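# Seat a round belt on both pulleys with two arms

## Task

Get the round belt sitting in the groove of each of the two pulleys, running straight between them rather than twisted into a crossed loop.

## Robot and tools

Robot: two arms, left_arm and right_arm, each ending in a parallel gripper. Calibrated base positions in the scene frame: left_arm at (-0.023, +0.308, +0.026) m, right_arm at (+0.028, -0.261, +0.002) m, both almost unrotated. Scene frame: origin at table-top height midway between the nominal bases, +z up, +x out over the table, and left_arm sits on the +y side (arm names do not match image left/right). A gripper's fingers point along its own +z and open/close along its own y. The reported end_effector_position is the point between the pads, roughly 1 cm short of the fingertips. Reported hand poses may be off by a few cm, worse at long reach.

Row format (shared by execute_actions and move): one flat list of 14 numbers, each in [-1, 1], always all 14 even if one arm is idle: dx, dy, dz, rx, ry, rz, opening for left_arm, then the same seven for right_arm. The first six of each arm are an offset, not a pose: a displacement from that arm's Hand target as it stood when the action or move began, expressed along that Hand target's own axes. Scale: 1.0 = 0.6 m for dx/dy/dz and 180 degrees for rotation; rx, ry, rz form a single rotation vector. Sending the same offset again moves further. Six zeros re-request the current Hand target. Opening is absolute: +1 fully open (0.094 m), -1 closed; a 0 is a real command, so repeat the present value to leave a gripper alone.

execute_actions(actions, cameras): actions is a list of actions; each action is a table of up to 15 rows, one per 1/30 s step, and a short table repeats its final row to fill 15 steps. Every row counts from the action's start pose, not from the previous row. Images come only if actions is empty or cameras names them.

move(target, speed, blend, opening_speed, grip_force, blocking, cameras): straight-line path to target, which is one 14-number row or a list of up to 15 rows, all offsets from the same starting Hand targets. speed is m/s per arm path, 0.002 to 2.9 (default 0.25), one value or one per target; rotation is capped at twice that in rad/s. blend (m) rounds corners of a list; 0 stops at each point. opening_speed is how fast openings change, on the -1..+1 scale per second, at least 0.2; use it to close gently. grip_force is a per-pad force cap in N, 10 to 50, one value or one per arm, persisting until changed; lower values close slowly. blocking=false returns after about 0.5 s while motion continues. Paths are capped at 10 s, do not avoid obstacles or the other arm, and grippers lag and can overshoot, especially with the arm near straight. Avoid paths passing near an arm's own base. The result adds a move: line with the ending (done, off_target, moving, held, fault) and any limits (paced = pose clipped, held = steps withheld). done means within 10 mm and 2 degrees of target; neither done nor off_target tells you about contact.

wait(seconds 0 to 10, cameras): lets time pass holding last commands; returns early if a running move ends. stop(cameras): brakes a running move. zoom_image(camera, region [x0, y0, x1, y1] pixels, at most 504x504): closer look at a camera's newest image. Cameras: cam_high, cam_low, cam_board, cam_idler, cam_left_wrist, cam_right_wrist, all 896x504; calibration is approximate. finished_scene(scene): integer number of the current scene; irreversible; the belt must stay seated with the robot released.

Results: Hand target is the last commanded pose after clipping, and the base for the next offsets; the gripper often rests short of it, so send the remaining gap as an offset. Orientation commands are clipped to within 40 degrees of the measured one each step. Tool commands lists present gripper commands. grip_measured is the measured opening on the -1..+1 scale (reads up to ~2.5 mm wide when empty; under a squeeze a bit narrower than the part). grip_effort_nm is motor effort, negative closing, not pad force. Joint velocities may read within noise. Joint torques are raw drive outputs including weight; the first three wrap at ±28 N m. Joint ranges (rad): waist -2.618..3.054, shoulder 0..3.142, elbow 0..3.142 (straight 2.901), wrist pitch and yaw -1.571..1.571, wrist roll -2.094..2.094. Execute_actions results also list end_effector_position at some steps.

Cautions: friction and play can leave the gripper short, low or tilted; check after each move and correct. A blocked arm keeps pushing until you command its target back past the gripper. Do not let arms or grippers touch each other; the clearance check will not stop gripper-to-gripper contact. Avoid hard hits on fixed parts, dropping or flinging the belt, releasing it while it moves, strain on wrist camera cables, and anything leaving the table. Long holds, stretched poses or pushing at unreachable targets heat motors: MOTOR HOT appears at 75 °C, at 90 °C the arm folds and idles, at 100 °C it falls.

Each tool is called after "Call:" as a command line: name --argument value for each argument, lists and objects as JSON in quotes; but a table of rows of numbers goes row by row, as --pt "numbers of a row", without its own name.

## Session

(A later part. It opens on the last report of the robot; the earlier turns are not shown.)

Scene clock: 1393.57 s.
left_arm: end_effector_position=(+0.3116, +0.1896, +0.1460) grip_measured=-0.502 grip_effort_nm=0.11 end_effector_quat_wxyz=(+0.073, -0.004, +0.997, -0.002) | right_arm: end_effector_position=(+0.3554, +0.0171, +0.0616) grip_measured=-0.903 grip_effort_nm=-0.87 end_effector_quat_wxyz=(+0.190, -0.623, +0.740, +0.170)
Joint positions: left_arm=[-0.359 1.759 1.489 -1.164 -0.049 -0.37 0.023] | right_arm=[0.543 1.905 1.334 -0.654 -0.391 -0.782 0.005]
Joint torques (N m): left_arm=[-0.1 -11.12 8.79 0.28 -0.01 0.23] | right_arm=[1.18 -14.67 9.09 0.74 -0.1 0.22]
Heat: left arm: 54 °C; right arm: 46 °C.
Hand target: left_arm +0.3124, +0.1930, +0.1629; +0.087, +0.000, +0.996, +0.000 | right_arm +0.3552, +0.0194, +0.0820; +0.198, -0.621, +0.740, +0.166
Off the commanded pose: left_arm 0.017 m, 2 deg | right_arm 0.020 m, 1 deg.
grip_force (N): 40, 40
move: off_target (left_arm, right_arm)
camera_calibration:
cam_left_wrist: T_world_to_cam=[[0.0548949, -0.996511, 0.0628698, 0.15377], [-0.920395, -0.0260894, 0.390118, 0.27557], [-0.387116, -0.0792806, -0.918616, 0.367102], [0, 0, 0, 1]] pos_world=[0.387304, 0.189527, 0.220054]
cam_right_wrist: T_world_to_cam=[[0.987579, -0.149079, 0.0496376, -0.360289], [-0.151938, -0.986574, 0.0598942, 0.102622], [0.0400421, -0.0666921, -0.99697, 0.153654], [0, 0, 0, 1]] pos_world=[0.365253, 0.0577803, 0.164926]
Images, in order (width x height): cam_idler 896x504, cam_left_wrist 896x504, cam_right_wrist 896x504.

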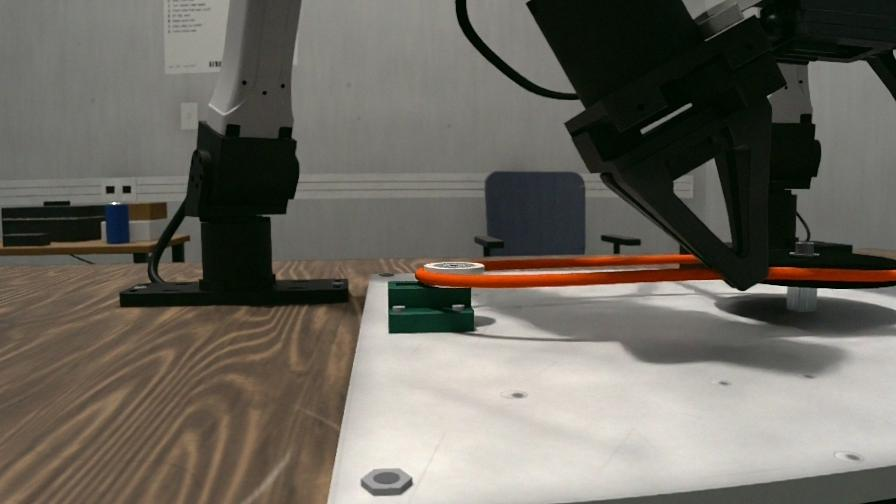

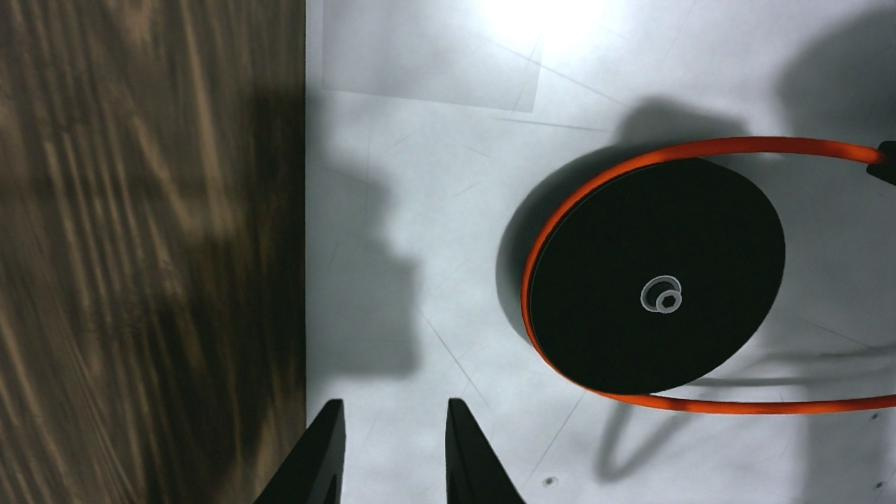

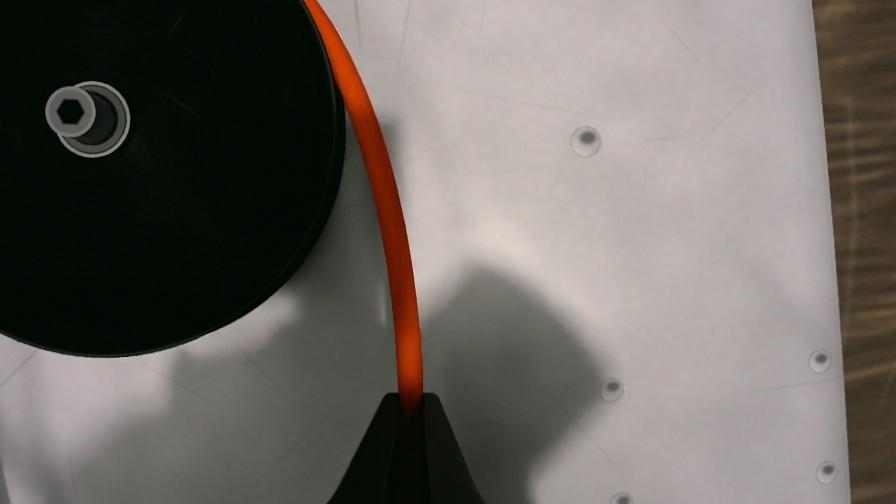

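Call:
move --pt "0 0 0 0 0 0 -0.5 -0.0042 0.006 -0.0072 0 0 0 -1" --pt "0 0 0 0 0 0 -0.5 -0.0042 0.006 -0.0072 0 0 0 -0.5" --speed 0.05 --opening_speed 0.25 --cameras '["cam_idler","cam_right_wrist","cam_left_wrist"]'

Call:
zoom_image --camera "cam_idler" --region '[620, 160, 896, 340]'

Call:
zoom_image --camera "cam_idler" --region '[390, 230, 510, 300]'

Scene clock: 1407.90 s.
left_arm: end_effector_position=(+0.3116, +0.1896, +0.1460) grip_measured=-0.502 grip_effort_nm=0.11 end_effector_quat_wxyz=(+0.073, -0.004, +0.997, -0.002) | right_arm: end_effector_position=(+0.3516, +0.0180, +0.0659) grip_measured=-0.503 grip_effort_nm=0.12 end_effector_quat_wxyz=(+0.188, -0.620, +0.742, +0.172)
Joint positions: left_arm=[-0.359 1.759 1.489 -1.164 -0.049 -0.37 0.023] | right_arm=[0.549 1.891 1.334 -0.668 -0.391 -0.768 0.023]
Joint torques (N m): left_arm=[-0.18 -11.51 8.7 0.33 -0.02 0.22] | right_arm=[1.18 -14.76 9.14 0.74 -0.08 0.2]
Heat: left arm: 54 °C; right arm: 49 °C.
Hand target: left_arm +0.3124, +0.1930, +0.1629; +0.087, +0.000, +0.996, +0.000 | right_arm +0.3516, +0.0201, +0.0870; +0.198, -0.621, +0.740, +0.166
Off the commanded pose: left_arm 0.017 m, 2 deg | right_arm 0.021 m, 1 deg.
grip_force (N): 40, 40
move: off_target (left_arm, right_arm); target 2's new opening was sent with right_arm's hand 0.021 m and 1 deg from that target
camera_calibration:
cam_left_wrist: T_world_to_cam=[[0.0548949, -0.996511, 0.0628698, 0.15377], [-0.920395, -0.0260894, 0.390118, 0.27557], [-0.387116, -0.0792806, -0.918616, 0.367102], [0, 0, 0, 1]] pos_world=[0.387304, 0.189527, 0.220054]
cam_right_wrist: T_world_to_cam=[[0.987066, -0.154607, 0.0423993, -0.355826], [-0.156993, -0.985756, 0.0603141, 0.104328], [0.0324704, -0.0661904, -0.997279, 0.160867], [0, 0, 0, 1]] pos_world=[0.362379, 0.0584763, 0.169224]
Images, in order (width x height): cam_idler 896x504, cam_left_wrist 896x504, cam_right_wrist 896x504.

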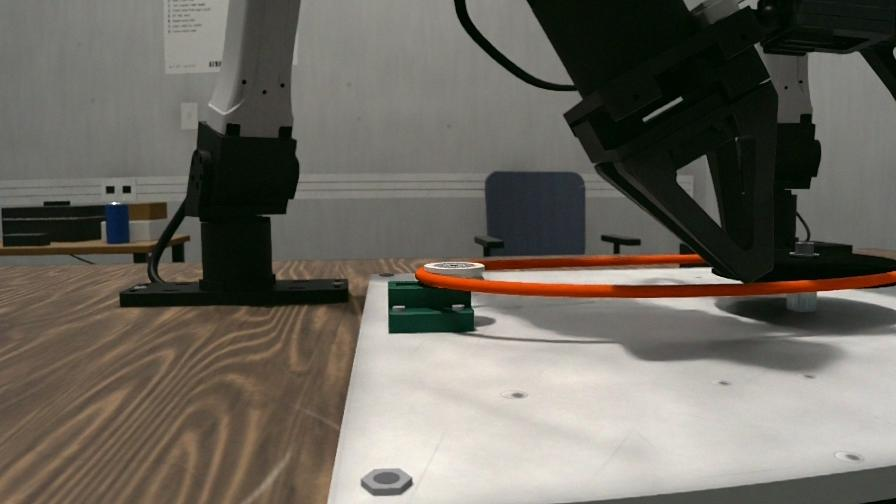

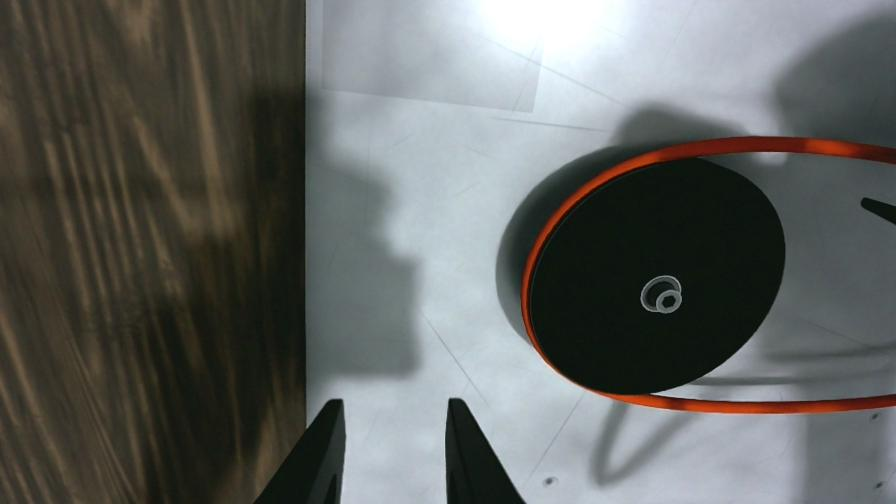

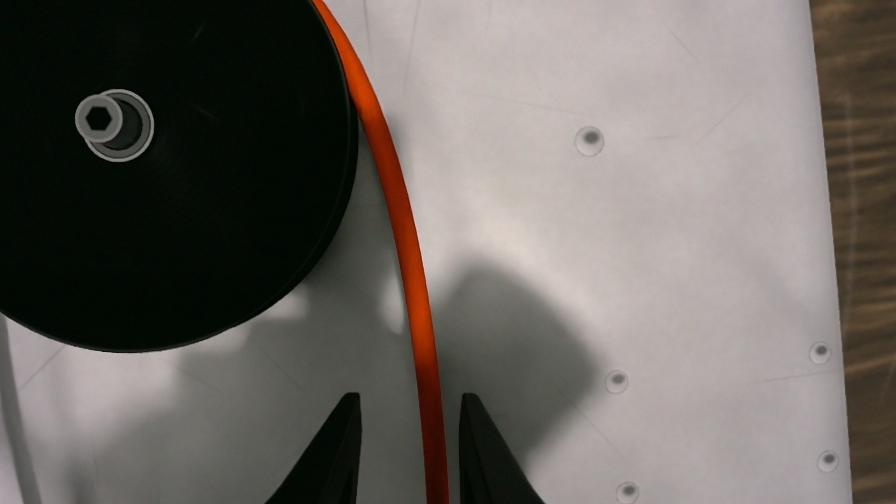

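Scaled by 1.826 from the camera's 896x504 image, which has a finer 1280x720 frame.

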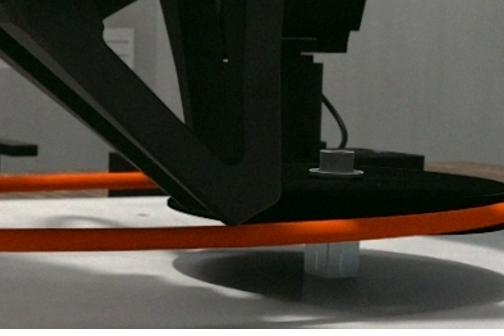

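Scaled by 4.200 from the camera's 896x504 image, which has a finer 1280x720 frame.

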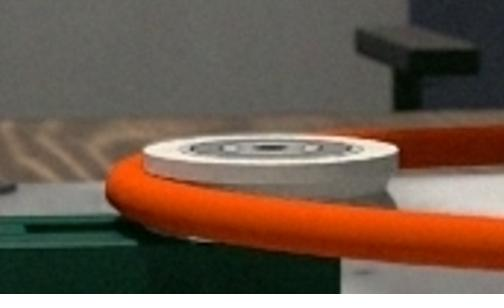

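Call:
move --pt "0 0 0 0 0 0 -0.5 0.0333 -0.012 0.0563 0 0 0 -0.5" --pt "0 0 0 0 0 0 -0.5 0.0333 -0.012 0.0563 0 0 0 -1" --speed 0.06 --opening_speed 0.4 --cameras '["cam_idler","cam_right_wrist"]'

Call:
zoom_image --camera "cam_idler" --region '[620, 160, 896, 340]'

Scene clock: 1476.83 s.
left_arm: end_effector_position=(+0.3116, +0.1896, +0.1460) grip_measured=-0.502 grip_effort_nm=0.11 end_effector_quat_wxyz=(+0.073, -0.004, +0.997, -0.002) | right_arm: end_effector_position=(+0.3533, +0.0190, +0.0576) grip_measured=-0.908 grip_effort_nm=-0.87 end_effector_quat_wxyz=(+0.194, -0.621, +0.740, +0.172)
Joint positions: left_arm=[-0.359 1.759 1.489 -1.164 -0.049 -0.37 0.023] | right_arm=[0.549 1.9 1.306 -0.619 -0.391 -0.768 0.004]
Joint torques (N m): left_arm=[-0.02 -11.36 8.84 0.34 -0.04 0.22] | right_arm=[0.08 -8.96 5.27 1.63 -0.12 0.04]
Heat: left arm: 56 °C; right arm: 51 °C.
Hand target: left_arm +0.3124, +0.1930, +0.1629; +0.087, +0.000, +0.996, +0.000 | right_arm +0.3586, +0.0184, +0.0476; +0.198, -0.621, +0.740, +0.167
Off the commanded pose: left_arm 0.017 m, 2 deg | right_arm 0.011 m, 1 deg.
grip_force (N): 40, 40
move: off_target (left_arm, right_arm); target 2's new opening was sent with right_arm's hand 0.011 m and 1 deg from that target
camera_calibration:
cam_right_wrist: T_world_to_cam=[[0.986556, -0.154856, 0.0522112, -0.357348], [-0.157537, -0.98615, 0.0518723, 0.106837], [0.0434554, -0.0594001, -0.997288, 0.148497], [0, 0, 0, 1]] pos_world=[0.362922, 0.0588408, 0.16121]
Images, in order (width x height): cam_idler 896x504, cam_right_wrist 896x504.

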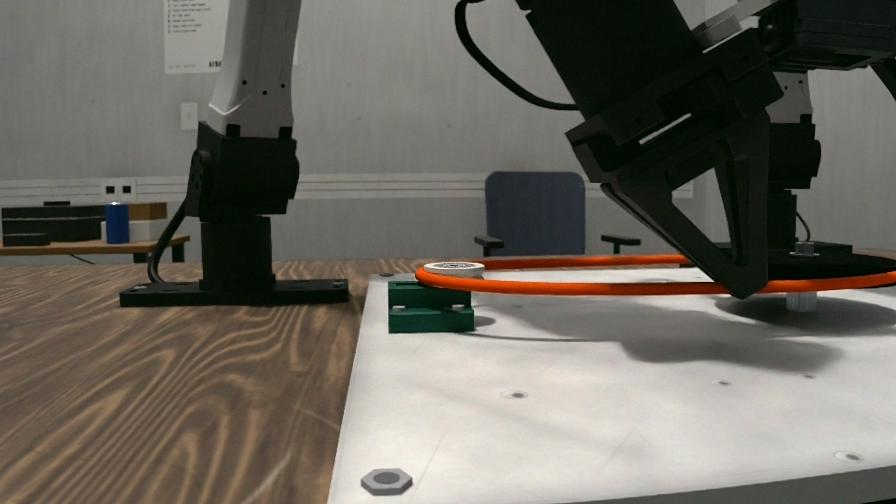

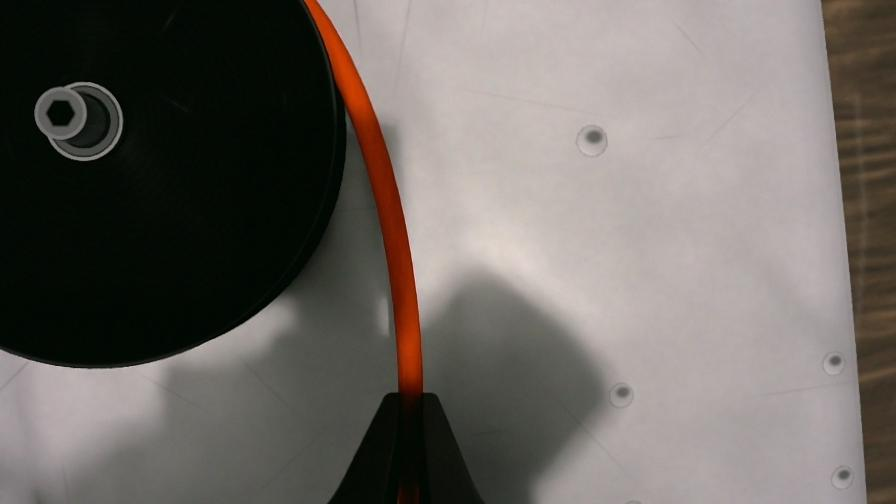

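Scaled by 1.826 from the camera's 896x504 image, which has a finer 1280x720 frame.

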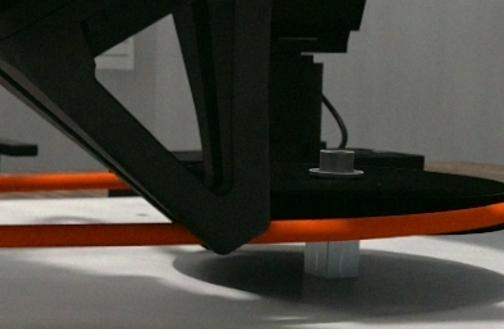

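Call:
move --pt "0 0 0 0 0 0 -0.5 -0.028 0.0223 -0.0562 0 0 0 -1" --speed 0.06 --cameras '["cam_idler","cam_right_wrist","cam_left_wrist"]'

Call:
zoom_image --camera "cam_idler" --region '[620, 160, 896, 340]'

Scene clock: 1487.07 s.
left_arm: end_effector_position=(+0.3116, +0.1896, +0.1460) grip_measured=-0.502 grip_effort_nm=0.11 end_effector_quat_wxyz=(+0.073, -0.004, +0.997, -0.002) | right_arm: end_effector_position=(+0.3477, +0.0186, +0.0691) grip_measured=-0.908 grip_effort_nm=-0.87 end_effector_quat_wxyz=(+0.196, -0.621, +0.739, +0.172)
Joint positions: left_arm=[-0.359 1.759 1.489 -1.164 -0.049 -0.37 0.023] | right_arm=[0.555 1.865 1.306 -0.648 -0.391 -0.764 0.004]
Joint torques (N m): left_arm=[-0.17 -11.49 8.73 0.31 -0.03 0.17] | right_arm=[1.17 -14.11 8.51 0.74 -0.05 0.22]
Heat: left arm: 56 °C; right arm: 51 °C.
Hand target: left_arm +0.3124, +0.1930, +0.1629; +0.087, +0.000, +0.996, +0.000 | right_arm +0.3451, +0.0184, +0.0853; +0.198, -0.621, +0.740, +0.166
Off the commanded pose: left_arm 0.017 m, 2 deg | right_arm 0.016 m, 1 deg.
grip_force (N): 40, 40
move: off_target (left_arm, right_arm)
camera_calibration:
cam_left_wrist: T_world_to_cam=[[0.0548949, -0.996511, 0.0628698, 0.15377], [-0.920395, -0.0260894, 0.390118, 0.27557], [-0.387116, -0.0792806, -0.918616, 0.367102], [0, 0, 0, 1]] pos_world=[0.387304, 0.189527, 0.220054]
cam_right_wrist: T_world_to_cam=[[0.986748, -0.153001, 0.0540363, -0.352748], [-0.15563, -0.986632, 0.0483358, 0.104453], [0.0459185, -0.0561049, -0.997368, 0.15931], [0, 0, 0, 1]] pos_world=[0.357014, 0.0580241, 0.172903]
Images, in order (width x height): cam_idler 896x504, cam_left_wrist 896x504, cam_right_wrist 896x504.

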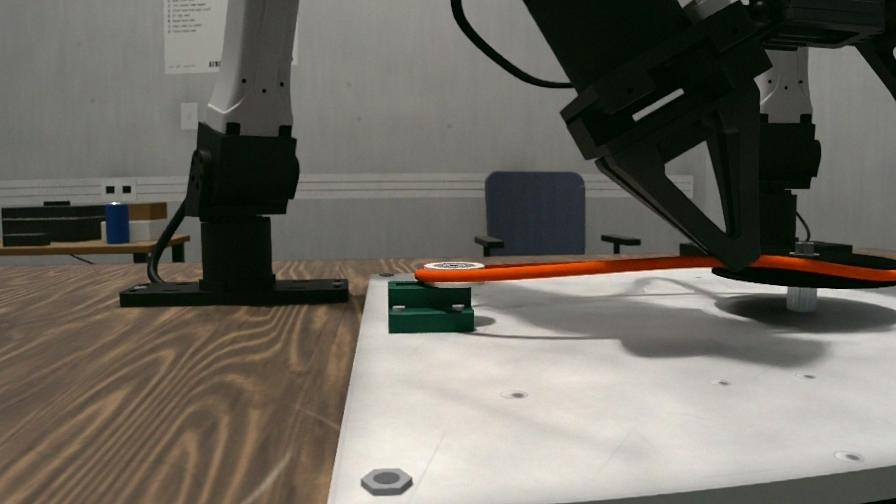

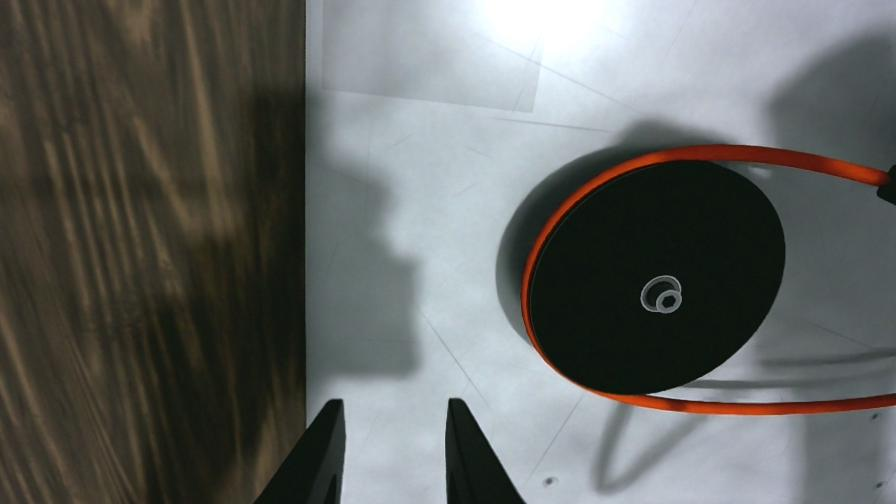

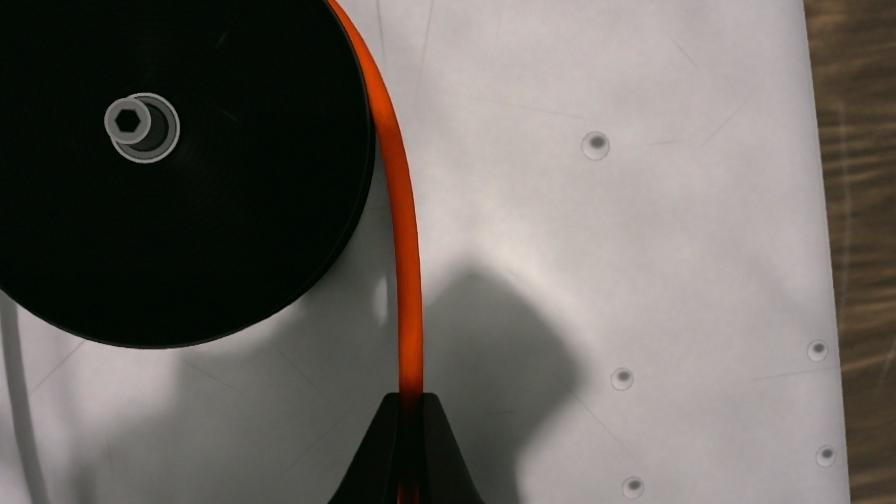

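Scaled by 1.826 from the camera's 896x504 image, which has a finer 1280x720 frame.

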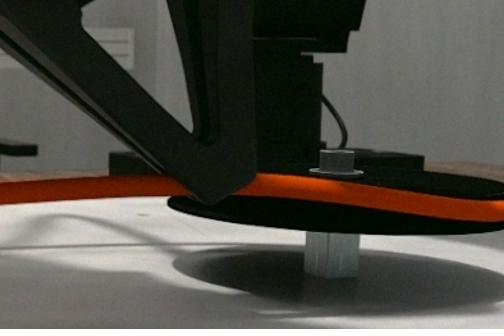

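Call:
move --pt "0 0 0 0 0 0 -0.5 0.0277 0.0066 0.0456 0 0 0 -1" --speed 0.06 --cameras '["cam_idler","cam_right_wrist","cam_left_wrist"]'

Call:
zoom_image --camera "cam_idler" --region '[620, 160, 896, 340]'

Scene clock: 1499.03 s.
left_arm: end_effector_position=(+0.3116, +0.1896, +0.1460) grip_measured=-0.502 grip_effort_nm=0.11 end_effector_quat_wxyz=(+0.073, -0.004, +0.997, -0.002) | right_arm: end_effector_position=(+0.3413, +0.0161, +0.0548) grip_measured=-0.908 grip_effort_nm=-0.88 end_effector_quat_wxyz=(+0.191, -0.620, +0.741, +0.173)
Joint positions: left_arm=[-0.359 1.759 1.489 -1.164 -0.049 -0.37 0.023] | right_arm=[0.559 1.865 1.249 -0.598 -0.389 -0.757 0.004]
Joint torques (N m): left_arm=[0.28 -11.59 8.75 0.32 -0.02 0.23] | right_arm=[1.36 -11.22 5.03 1.49 -0.04 0.21]
Heat: left arm: 56 °C; right arm: 52 °C.
Hand target: left_arm +0.3124, +0.1930, +0.1629; +0.087, +0.000, +0.996, +0.000 | right_arm +0.3411, +0.0185, +0.0534; +0.198, -0.621, +0.740, +0.166
Off the commanded pose: left_arm 0.017 m, 2 deg | right_arm 0.003 m, 1 deg.
grip_force (N): 40, 40
move: off_target (left_arm)
camera_calibration:
cam_left_wrist: T_world_to_cam=[[0.0548949, -0.996511, 0.0628698, 0.15377], [-0.920395, -0.0260894, 0.390118, 0.27557], [-0.387116, -0.0792806, -0.918616, 0.367102], [0, 0, 0, 1]] pos_world=[0.387304, 0.189527, 0.220054]
cam_right_wrist: T_world_to_cam=[[0.986854, -0.154731, 0.0466664, -0.345646], [-0.157165, -0.986096, 0.0539739, 0.101975], [0.0376661, -0.0605986, -0.997451, 0.148063], [0, 0, 0, 1]] pos_world=[0.351552, 0.0560471, 0.158312]
Images, in order (width x height): cam_idler 896x504, cam_left_wrist 896x504, cam_right_wrist 896x504.

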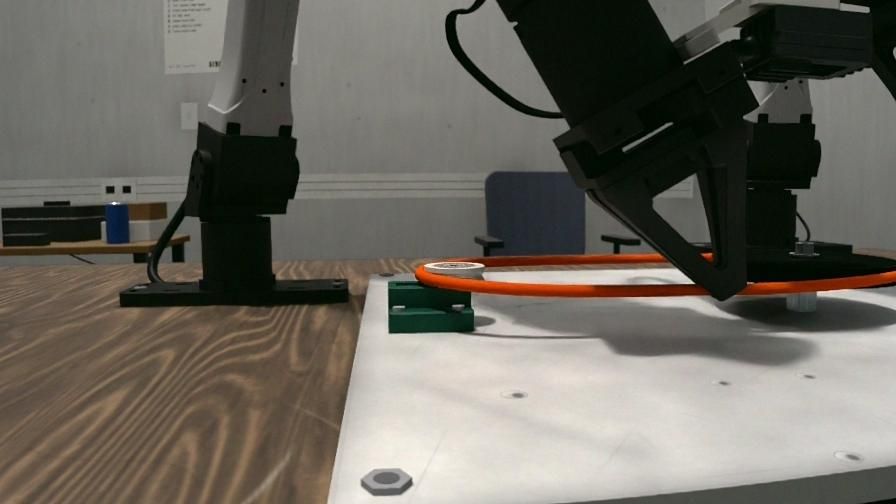

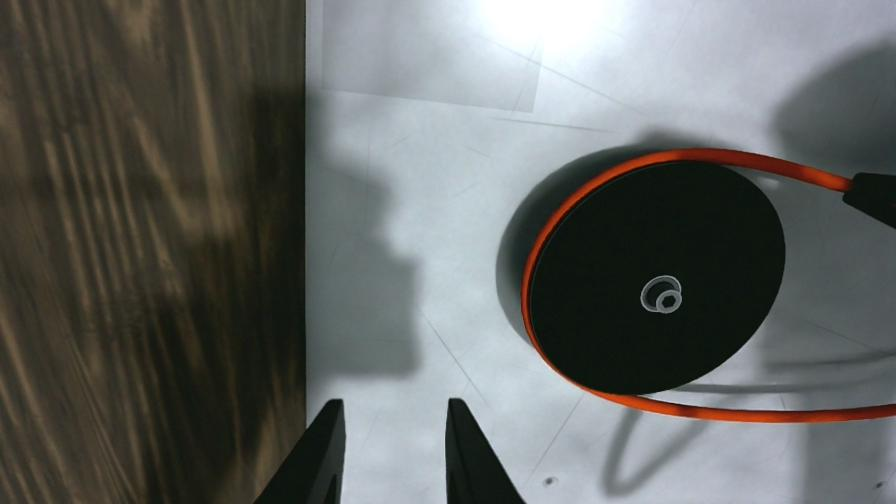

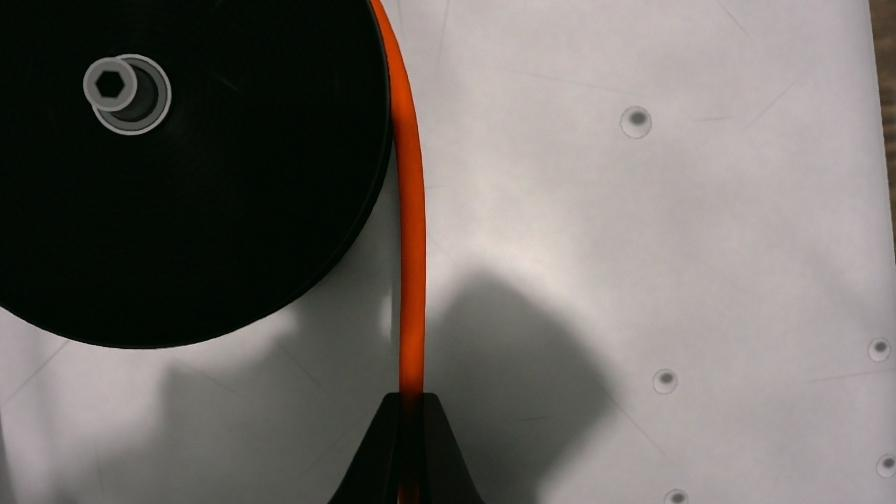

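Scaled by 1.826 from the camera's 896x504 image, which has a finer 1280x720 frame.

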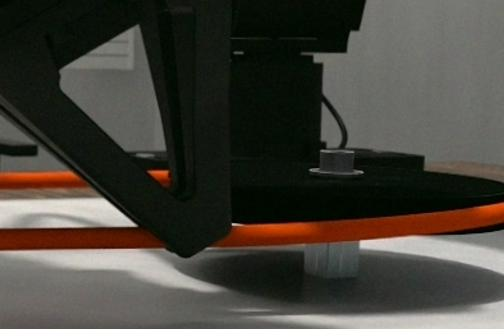

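Call:
move --pt "0 0 0 0 0 0 -0.5 -0.0225 0.002 -0.039 0 0 0 -1" --speed 0.06 --cameras '["cam_idler","cam_right_wrist"]'

Call:
zoom_image --camera "cam_idler" --region '[620, 160, 896, 340]'

Scene clock: 1507.33 s.
left_arm: end_effector_position=(+0.3116, +0.1896, +0.1460) grip_measured=-0.502 grip_effort_nm=0.11 end_effector_quat_wxyz=(+0.073, -0.004, +0.997, -0.002) | right_arm: end_effector_position=(+0.3430, +0.0172, +0.0637) grip_measured=-0.908 grip_effort_nm=-0.87 end_effector_quat_wxyz=(+0.197, -0.619, +0.740, +0.172)
Joint positions: left_arm=[-0.359 1.759 1.489 -1.164 -0.049 -0.37 0.023] | right_arm=[0.559 1.853 1.266 -0.616 -0.389 -0.754 0.004]
Joint torques (N m): left_arm=[0.02 -11.52 8.83 0.28 -0.01 0.22] | right_arm=[1.54 -13.85 8.88 0.71 -0.04 0.22]
Heat: left arm: 56 °C; right arm: 52 °C.
Hand target: left_arm +0.3124, +0.1930, +0.1629; +0.087, +0.000, +0.996, +0.000 | right_arm +0.3399, +0.0187, +0.0804; +0.198, -0.621, +0.740, +0.166
Off the commanded pose: left_arm 0.017 m, 2 deg | right_arm 0.017 m, 1 deg.
grip_force (N): 40, 40
move: off_target (left_arm, right_arm)
camera_calibration:
cam_right_wrist: T_world_to_cam=[[0.986032, -0.157682, 0.0536456, -0.347676], [-0.160203, -0.98599, 0.0464607, 0.104309], [0.0455681, -0.0544059, -0.997479, 0.154182], [0, 0, 0, 1]] pos_world=[0.352504, 0.0564141, 0.167599]
Images, in order (width x height): cam_idler 896x504, cam_right_wrist 896x504.

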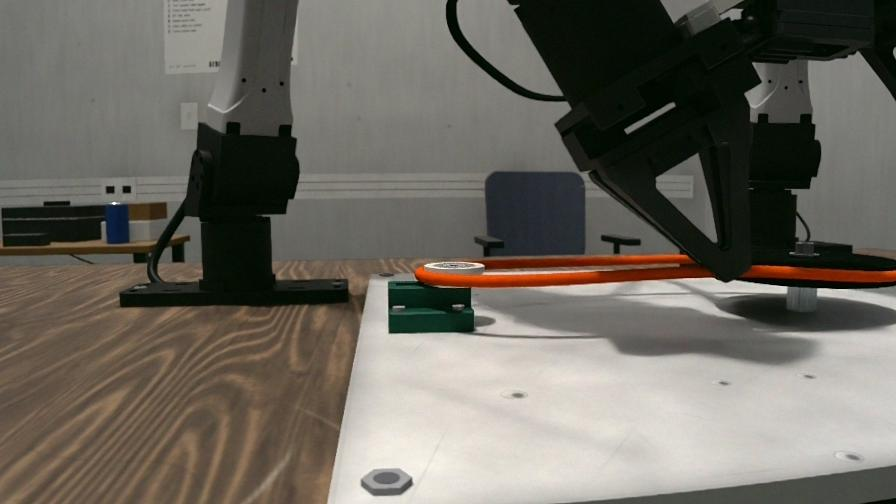

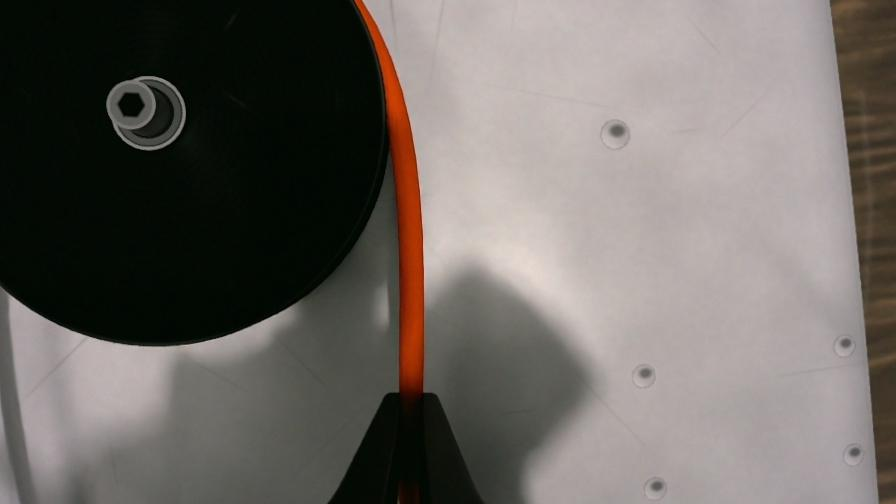

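Scaled by 1.826 from the camera's 896x504 image, which has a finer 1280x720 frame.

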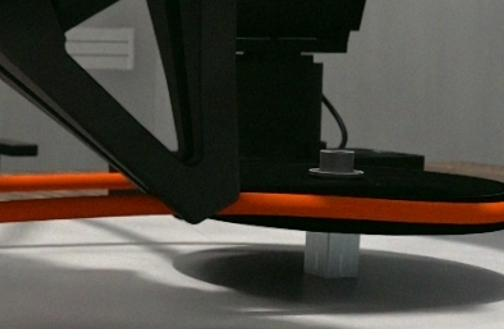

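Call:
move --pt "0 0 0 0 0 0 -0.5 0.002 0.0145 -0.002 0 0 0 -1" --pt "0 0 0 0 0 0 -0.5 0.002 0.0145 -0.002 0 0 0 -0.45" --speed 0.06 --opening_speed 0.25 --cameras '["cam_idler","cam_right_wrist","cam_left_wrist"]'

Call:
zoom_image --camera "cam_idler" --region '[620, 160, 896, 340]'

Scene clock: 1520.57 s.
left_arm: end_effector_position=(+0.3116, +0.1896, +0.1460) grip_measured=-0.502 grip_effort_nm=0.11 end_effector_quat_wxyz=(+0.073, -0.004, +0.997, -0.002) | right_arm: end_effector_position=(+0.3398, +0.0222, +0.0716) grip_measured=-0.453 grip_effort_nm=0.12 end_effector_quat_wxyz=(+0.204, -0.621, +0.738, +0.169)
Joint positions: left_arm=[-0.359 1.759 1.489 -1.164 -0.049 -0.37 0.023] | right_arm=[0.578 1.831 1.266 -0.616 -0.377 -0.741 0.026]
Joint torques (N m): left_arm=[-0.14 -11.48 8.75 0.33 -0.04 0.26] | right_arm=[1.02 -14.16 6.23 0.84 -0.1 0.21]
Heat: left arm: 56 °C; right arm: 52 °C.
Hand target: left_arm +0.3124, +0.1930, +0.1629; +0.087, +0.000, +0.996, +0.000 | right_arm +0.3310, +0.0186, +0.0809; +0.198, -0.621, +0.740, +0.166
Off the commanded pose: left_arm 0.017 m, 2 deg | right_arm 0.013 m, 1 deg.
grip_force (N): 40, 40
move: off_target (left_arm, right_arm); target 2's new opening was sent with right_arm's hand 0.014 m and 1 deg from that target
camera_calibration:
cam_left_wrist: T_world_to_cam=[[0.0548949, -0.996511, 0.0628698, 0.15377], [-0.920395, -0.0260894, 0.390118, 0.27557], [-0.387116, -0.0792806, -0.918616, 0.367102], [0, 0, 0, 1]] pos_world=[0.387304, 0.189527, 0.220054]
cam_right_wrist: T_world_to_cam=[[0.985352, -0.1553, 0.0704469, -0.345203], [-0.158374, -0.986555, 0.0403453, 0.108308], [0.0632341, -0.0509113, -0.996699, 0.156258], [0, 0, 0, 1]] pos_world=[0.347419, 0.0611965, 0.175691]
Images, in order (width x height): cam_idler 896x504, cam_left_wrist 896x504, cam_right_wrist 896x504.

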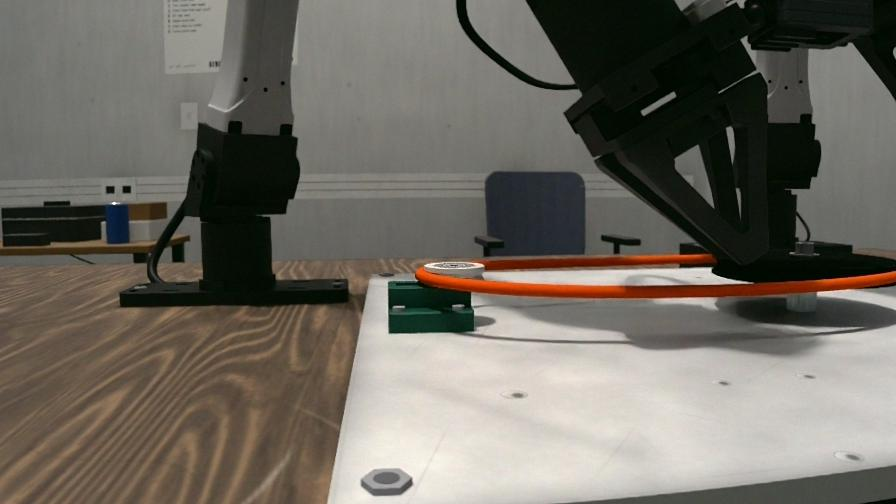

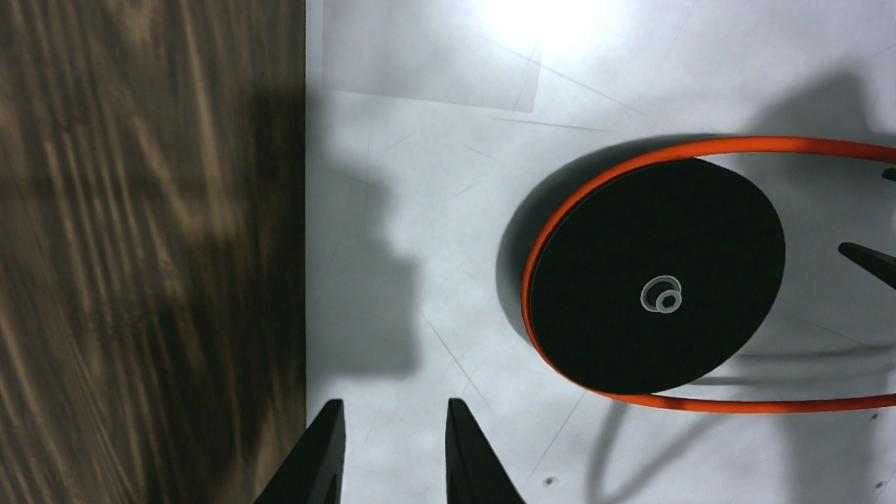

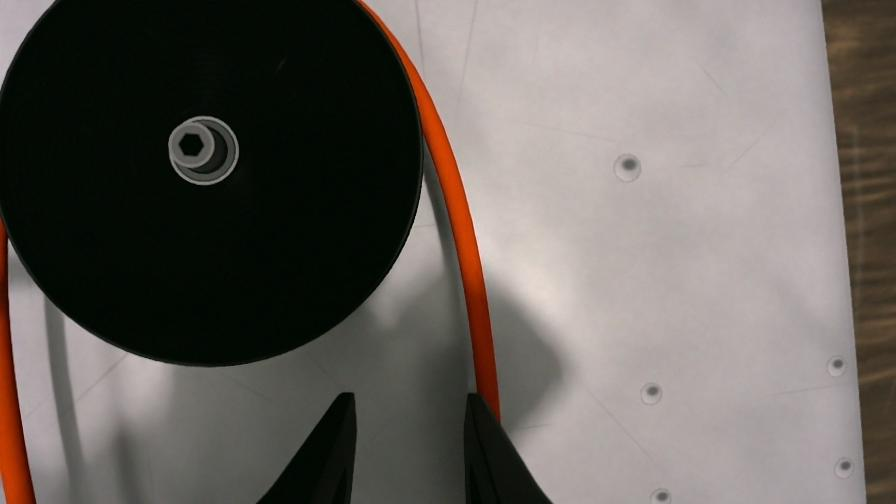

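Scaled by 1.826 from the camera's 896x504 image, which has a finer 1280x720 frame.

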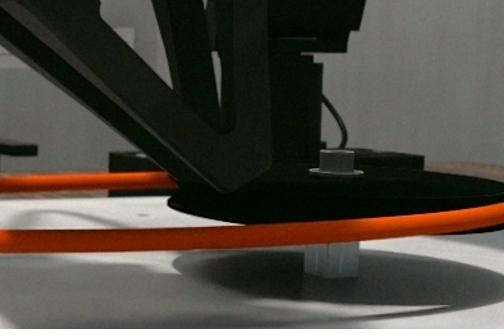

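Call:
move --pt "0 0 0 0 0 0 -0.5 -0.03 0.0 -0.13 0 0 0 -0.45" --speed 0.15 --cameras '["all"]'

Call:
zoom_image --camera "cam_idler" --region '[390, 230, 510, 300]'

Call:
zoom_image --camera "cam_board" --region '[290, 220, 720, 410]'

Scene clock: 1538.67 s.
left_arm: end_effector_position=(+0.3116, +0.1896, +0.1460) grip_measured=-0.502 grip_effort_nm=0.11 end_effector_quat_wxyz=(+0.073, -0.004, +0.997, -0.002) | right_arm: end_effector_position=(+0.3295, -0.0021, +0.1440) grip_measured=-0.453 grip_effort_nm=0.12 end_effector_quat_wxyz=(+0.194, -0.615, +0.747, +0.165)
Joint positions: left_arm=[-0.359 1.759 1.489 -1.164 -0.049 -0.37 0.023] | right_arm=[0.541 1.714 1.427 -0.926 -0.377 -0.761 0.026]
Joint torques (N m): left_arm=[-0.08 -11.32 8.8 0.29 -0.08 0.23] | right_arm=[-0.13 -11.3 9.16 0.78 -0.29 -0.12]
Heat: left arm: 57 °C; right arm: 52 °C.
Hand target: left_arm +0.3124, +0.1930, +0.1629; +0.087, +0.000, +0.996, +0.000 | right_arm +0.3270, -0.0046, +0.1573; +0.198, -0.621, +0.740, +0.166
Off the commanded pose: left_arm 0.017 m, 2 deg | right_arm 0.014 m, 1 deg.
grip_force (N): 40, 40
move: off_target (left_arm, right_arm)
camera_calibration:
cam_left_wrist: T_world_to_cam=[[0.0548949, -0.996511, 0.0628698, 0.15377], [-0.920395, -0.0260894, 0.390118, 0.27557], [-0.387116, -0.0792806, -0.918616, 0.367102], [0, 0, 0, 1]] pos_world=[0.387304, 0.189527, 0.220054]
cam_right_wrist: T_world_to_cam=[[0.983151, -0.173567, 0.0573529, -0.341321], [-0.17699, -0.982305, 0.0612489, 0.0828674], [0.0457072, -0.0703678, -0.996473, 0.233555], [0, 0, 0, 1]] pos_world=[0.339562, 0.0385938, 0.247231]

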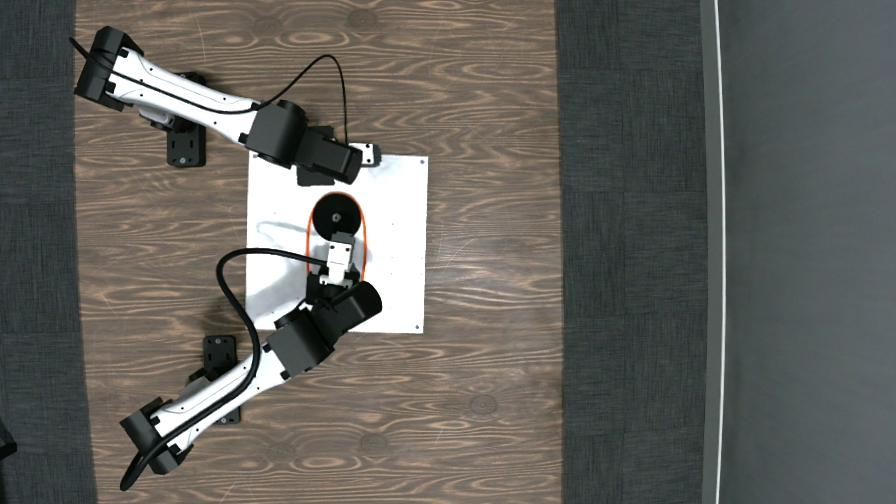

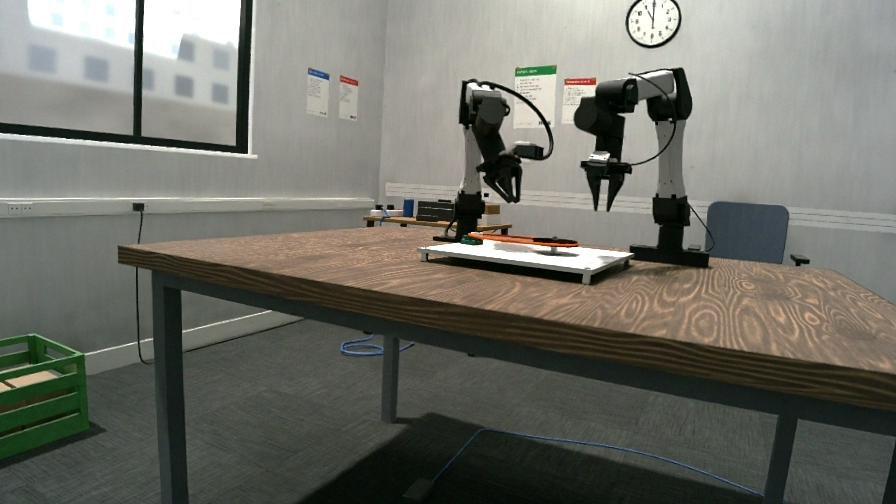

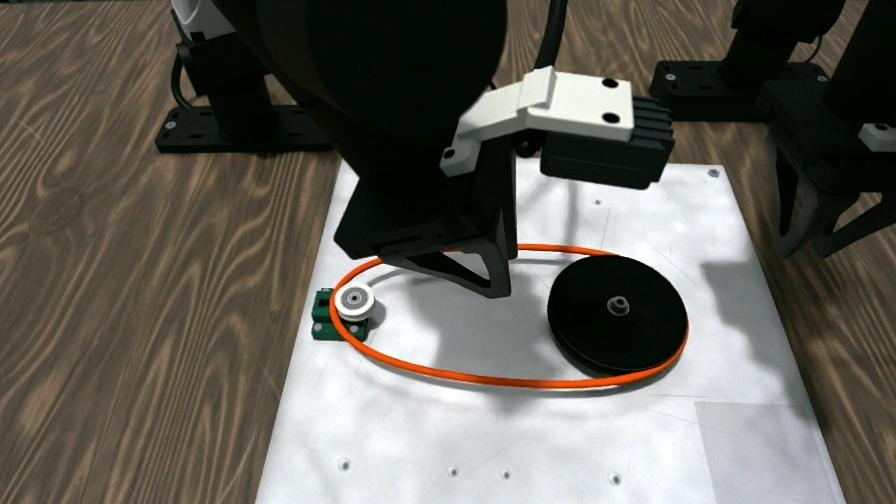

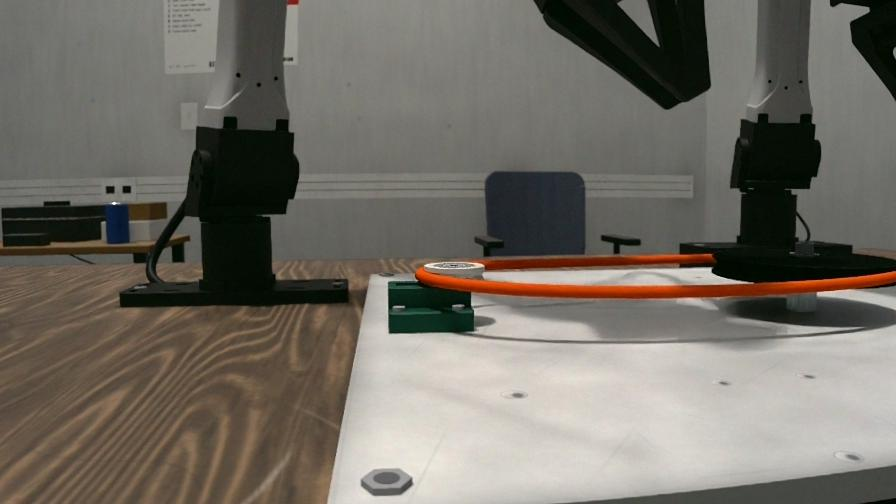

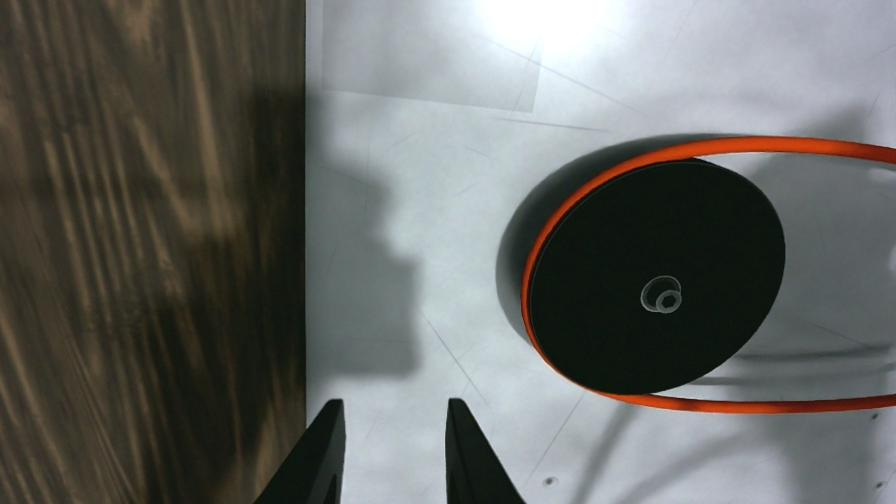

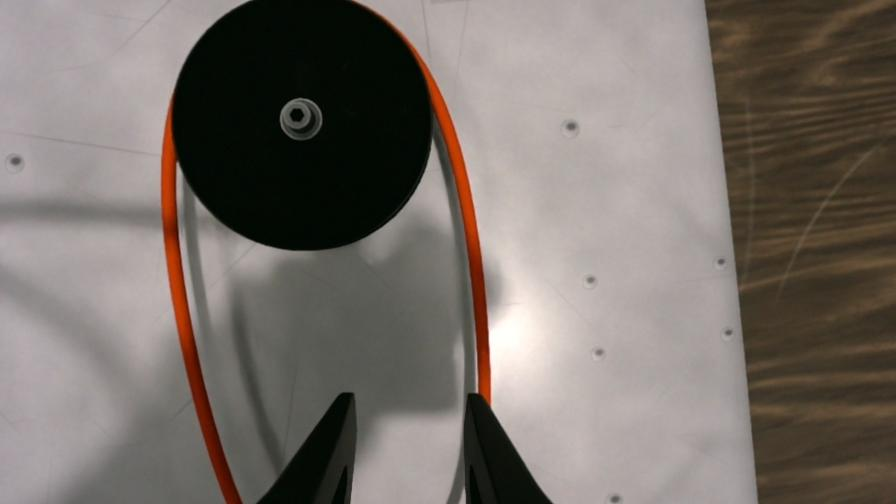

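Scaled by 4.200 from the camera's 896x504 image, which has a finer 1280x720 frame.

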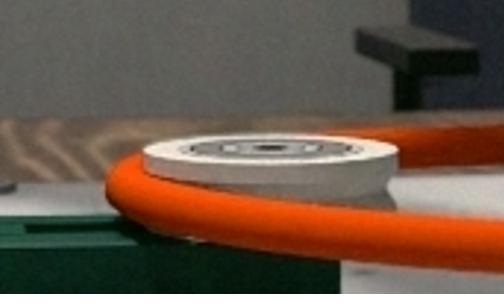

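Scaled by 1.172 from the camera's 896x504 image, which has a finer 1280x720 frame.

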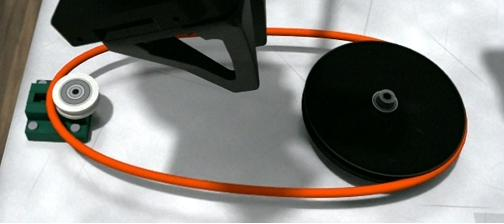

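Call:
finished_scene --scene 1

The scene is finished: the task was done.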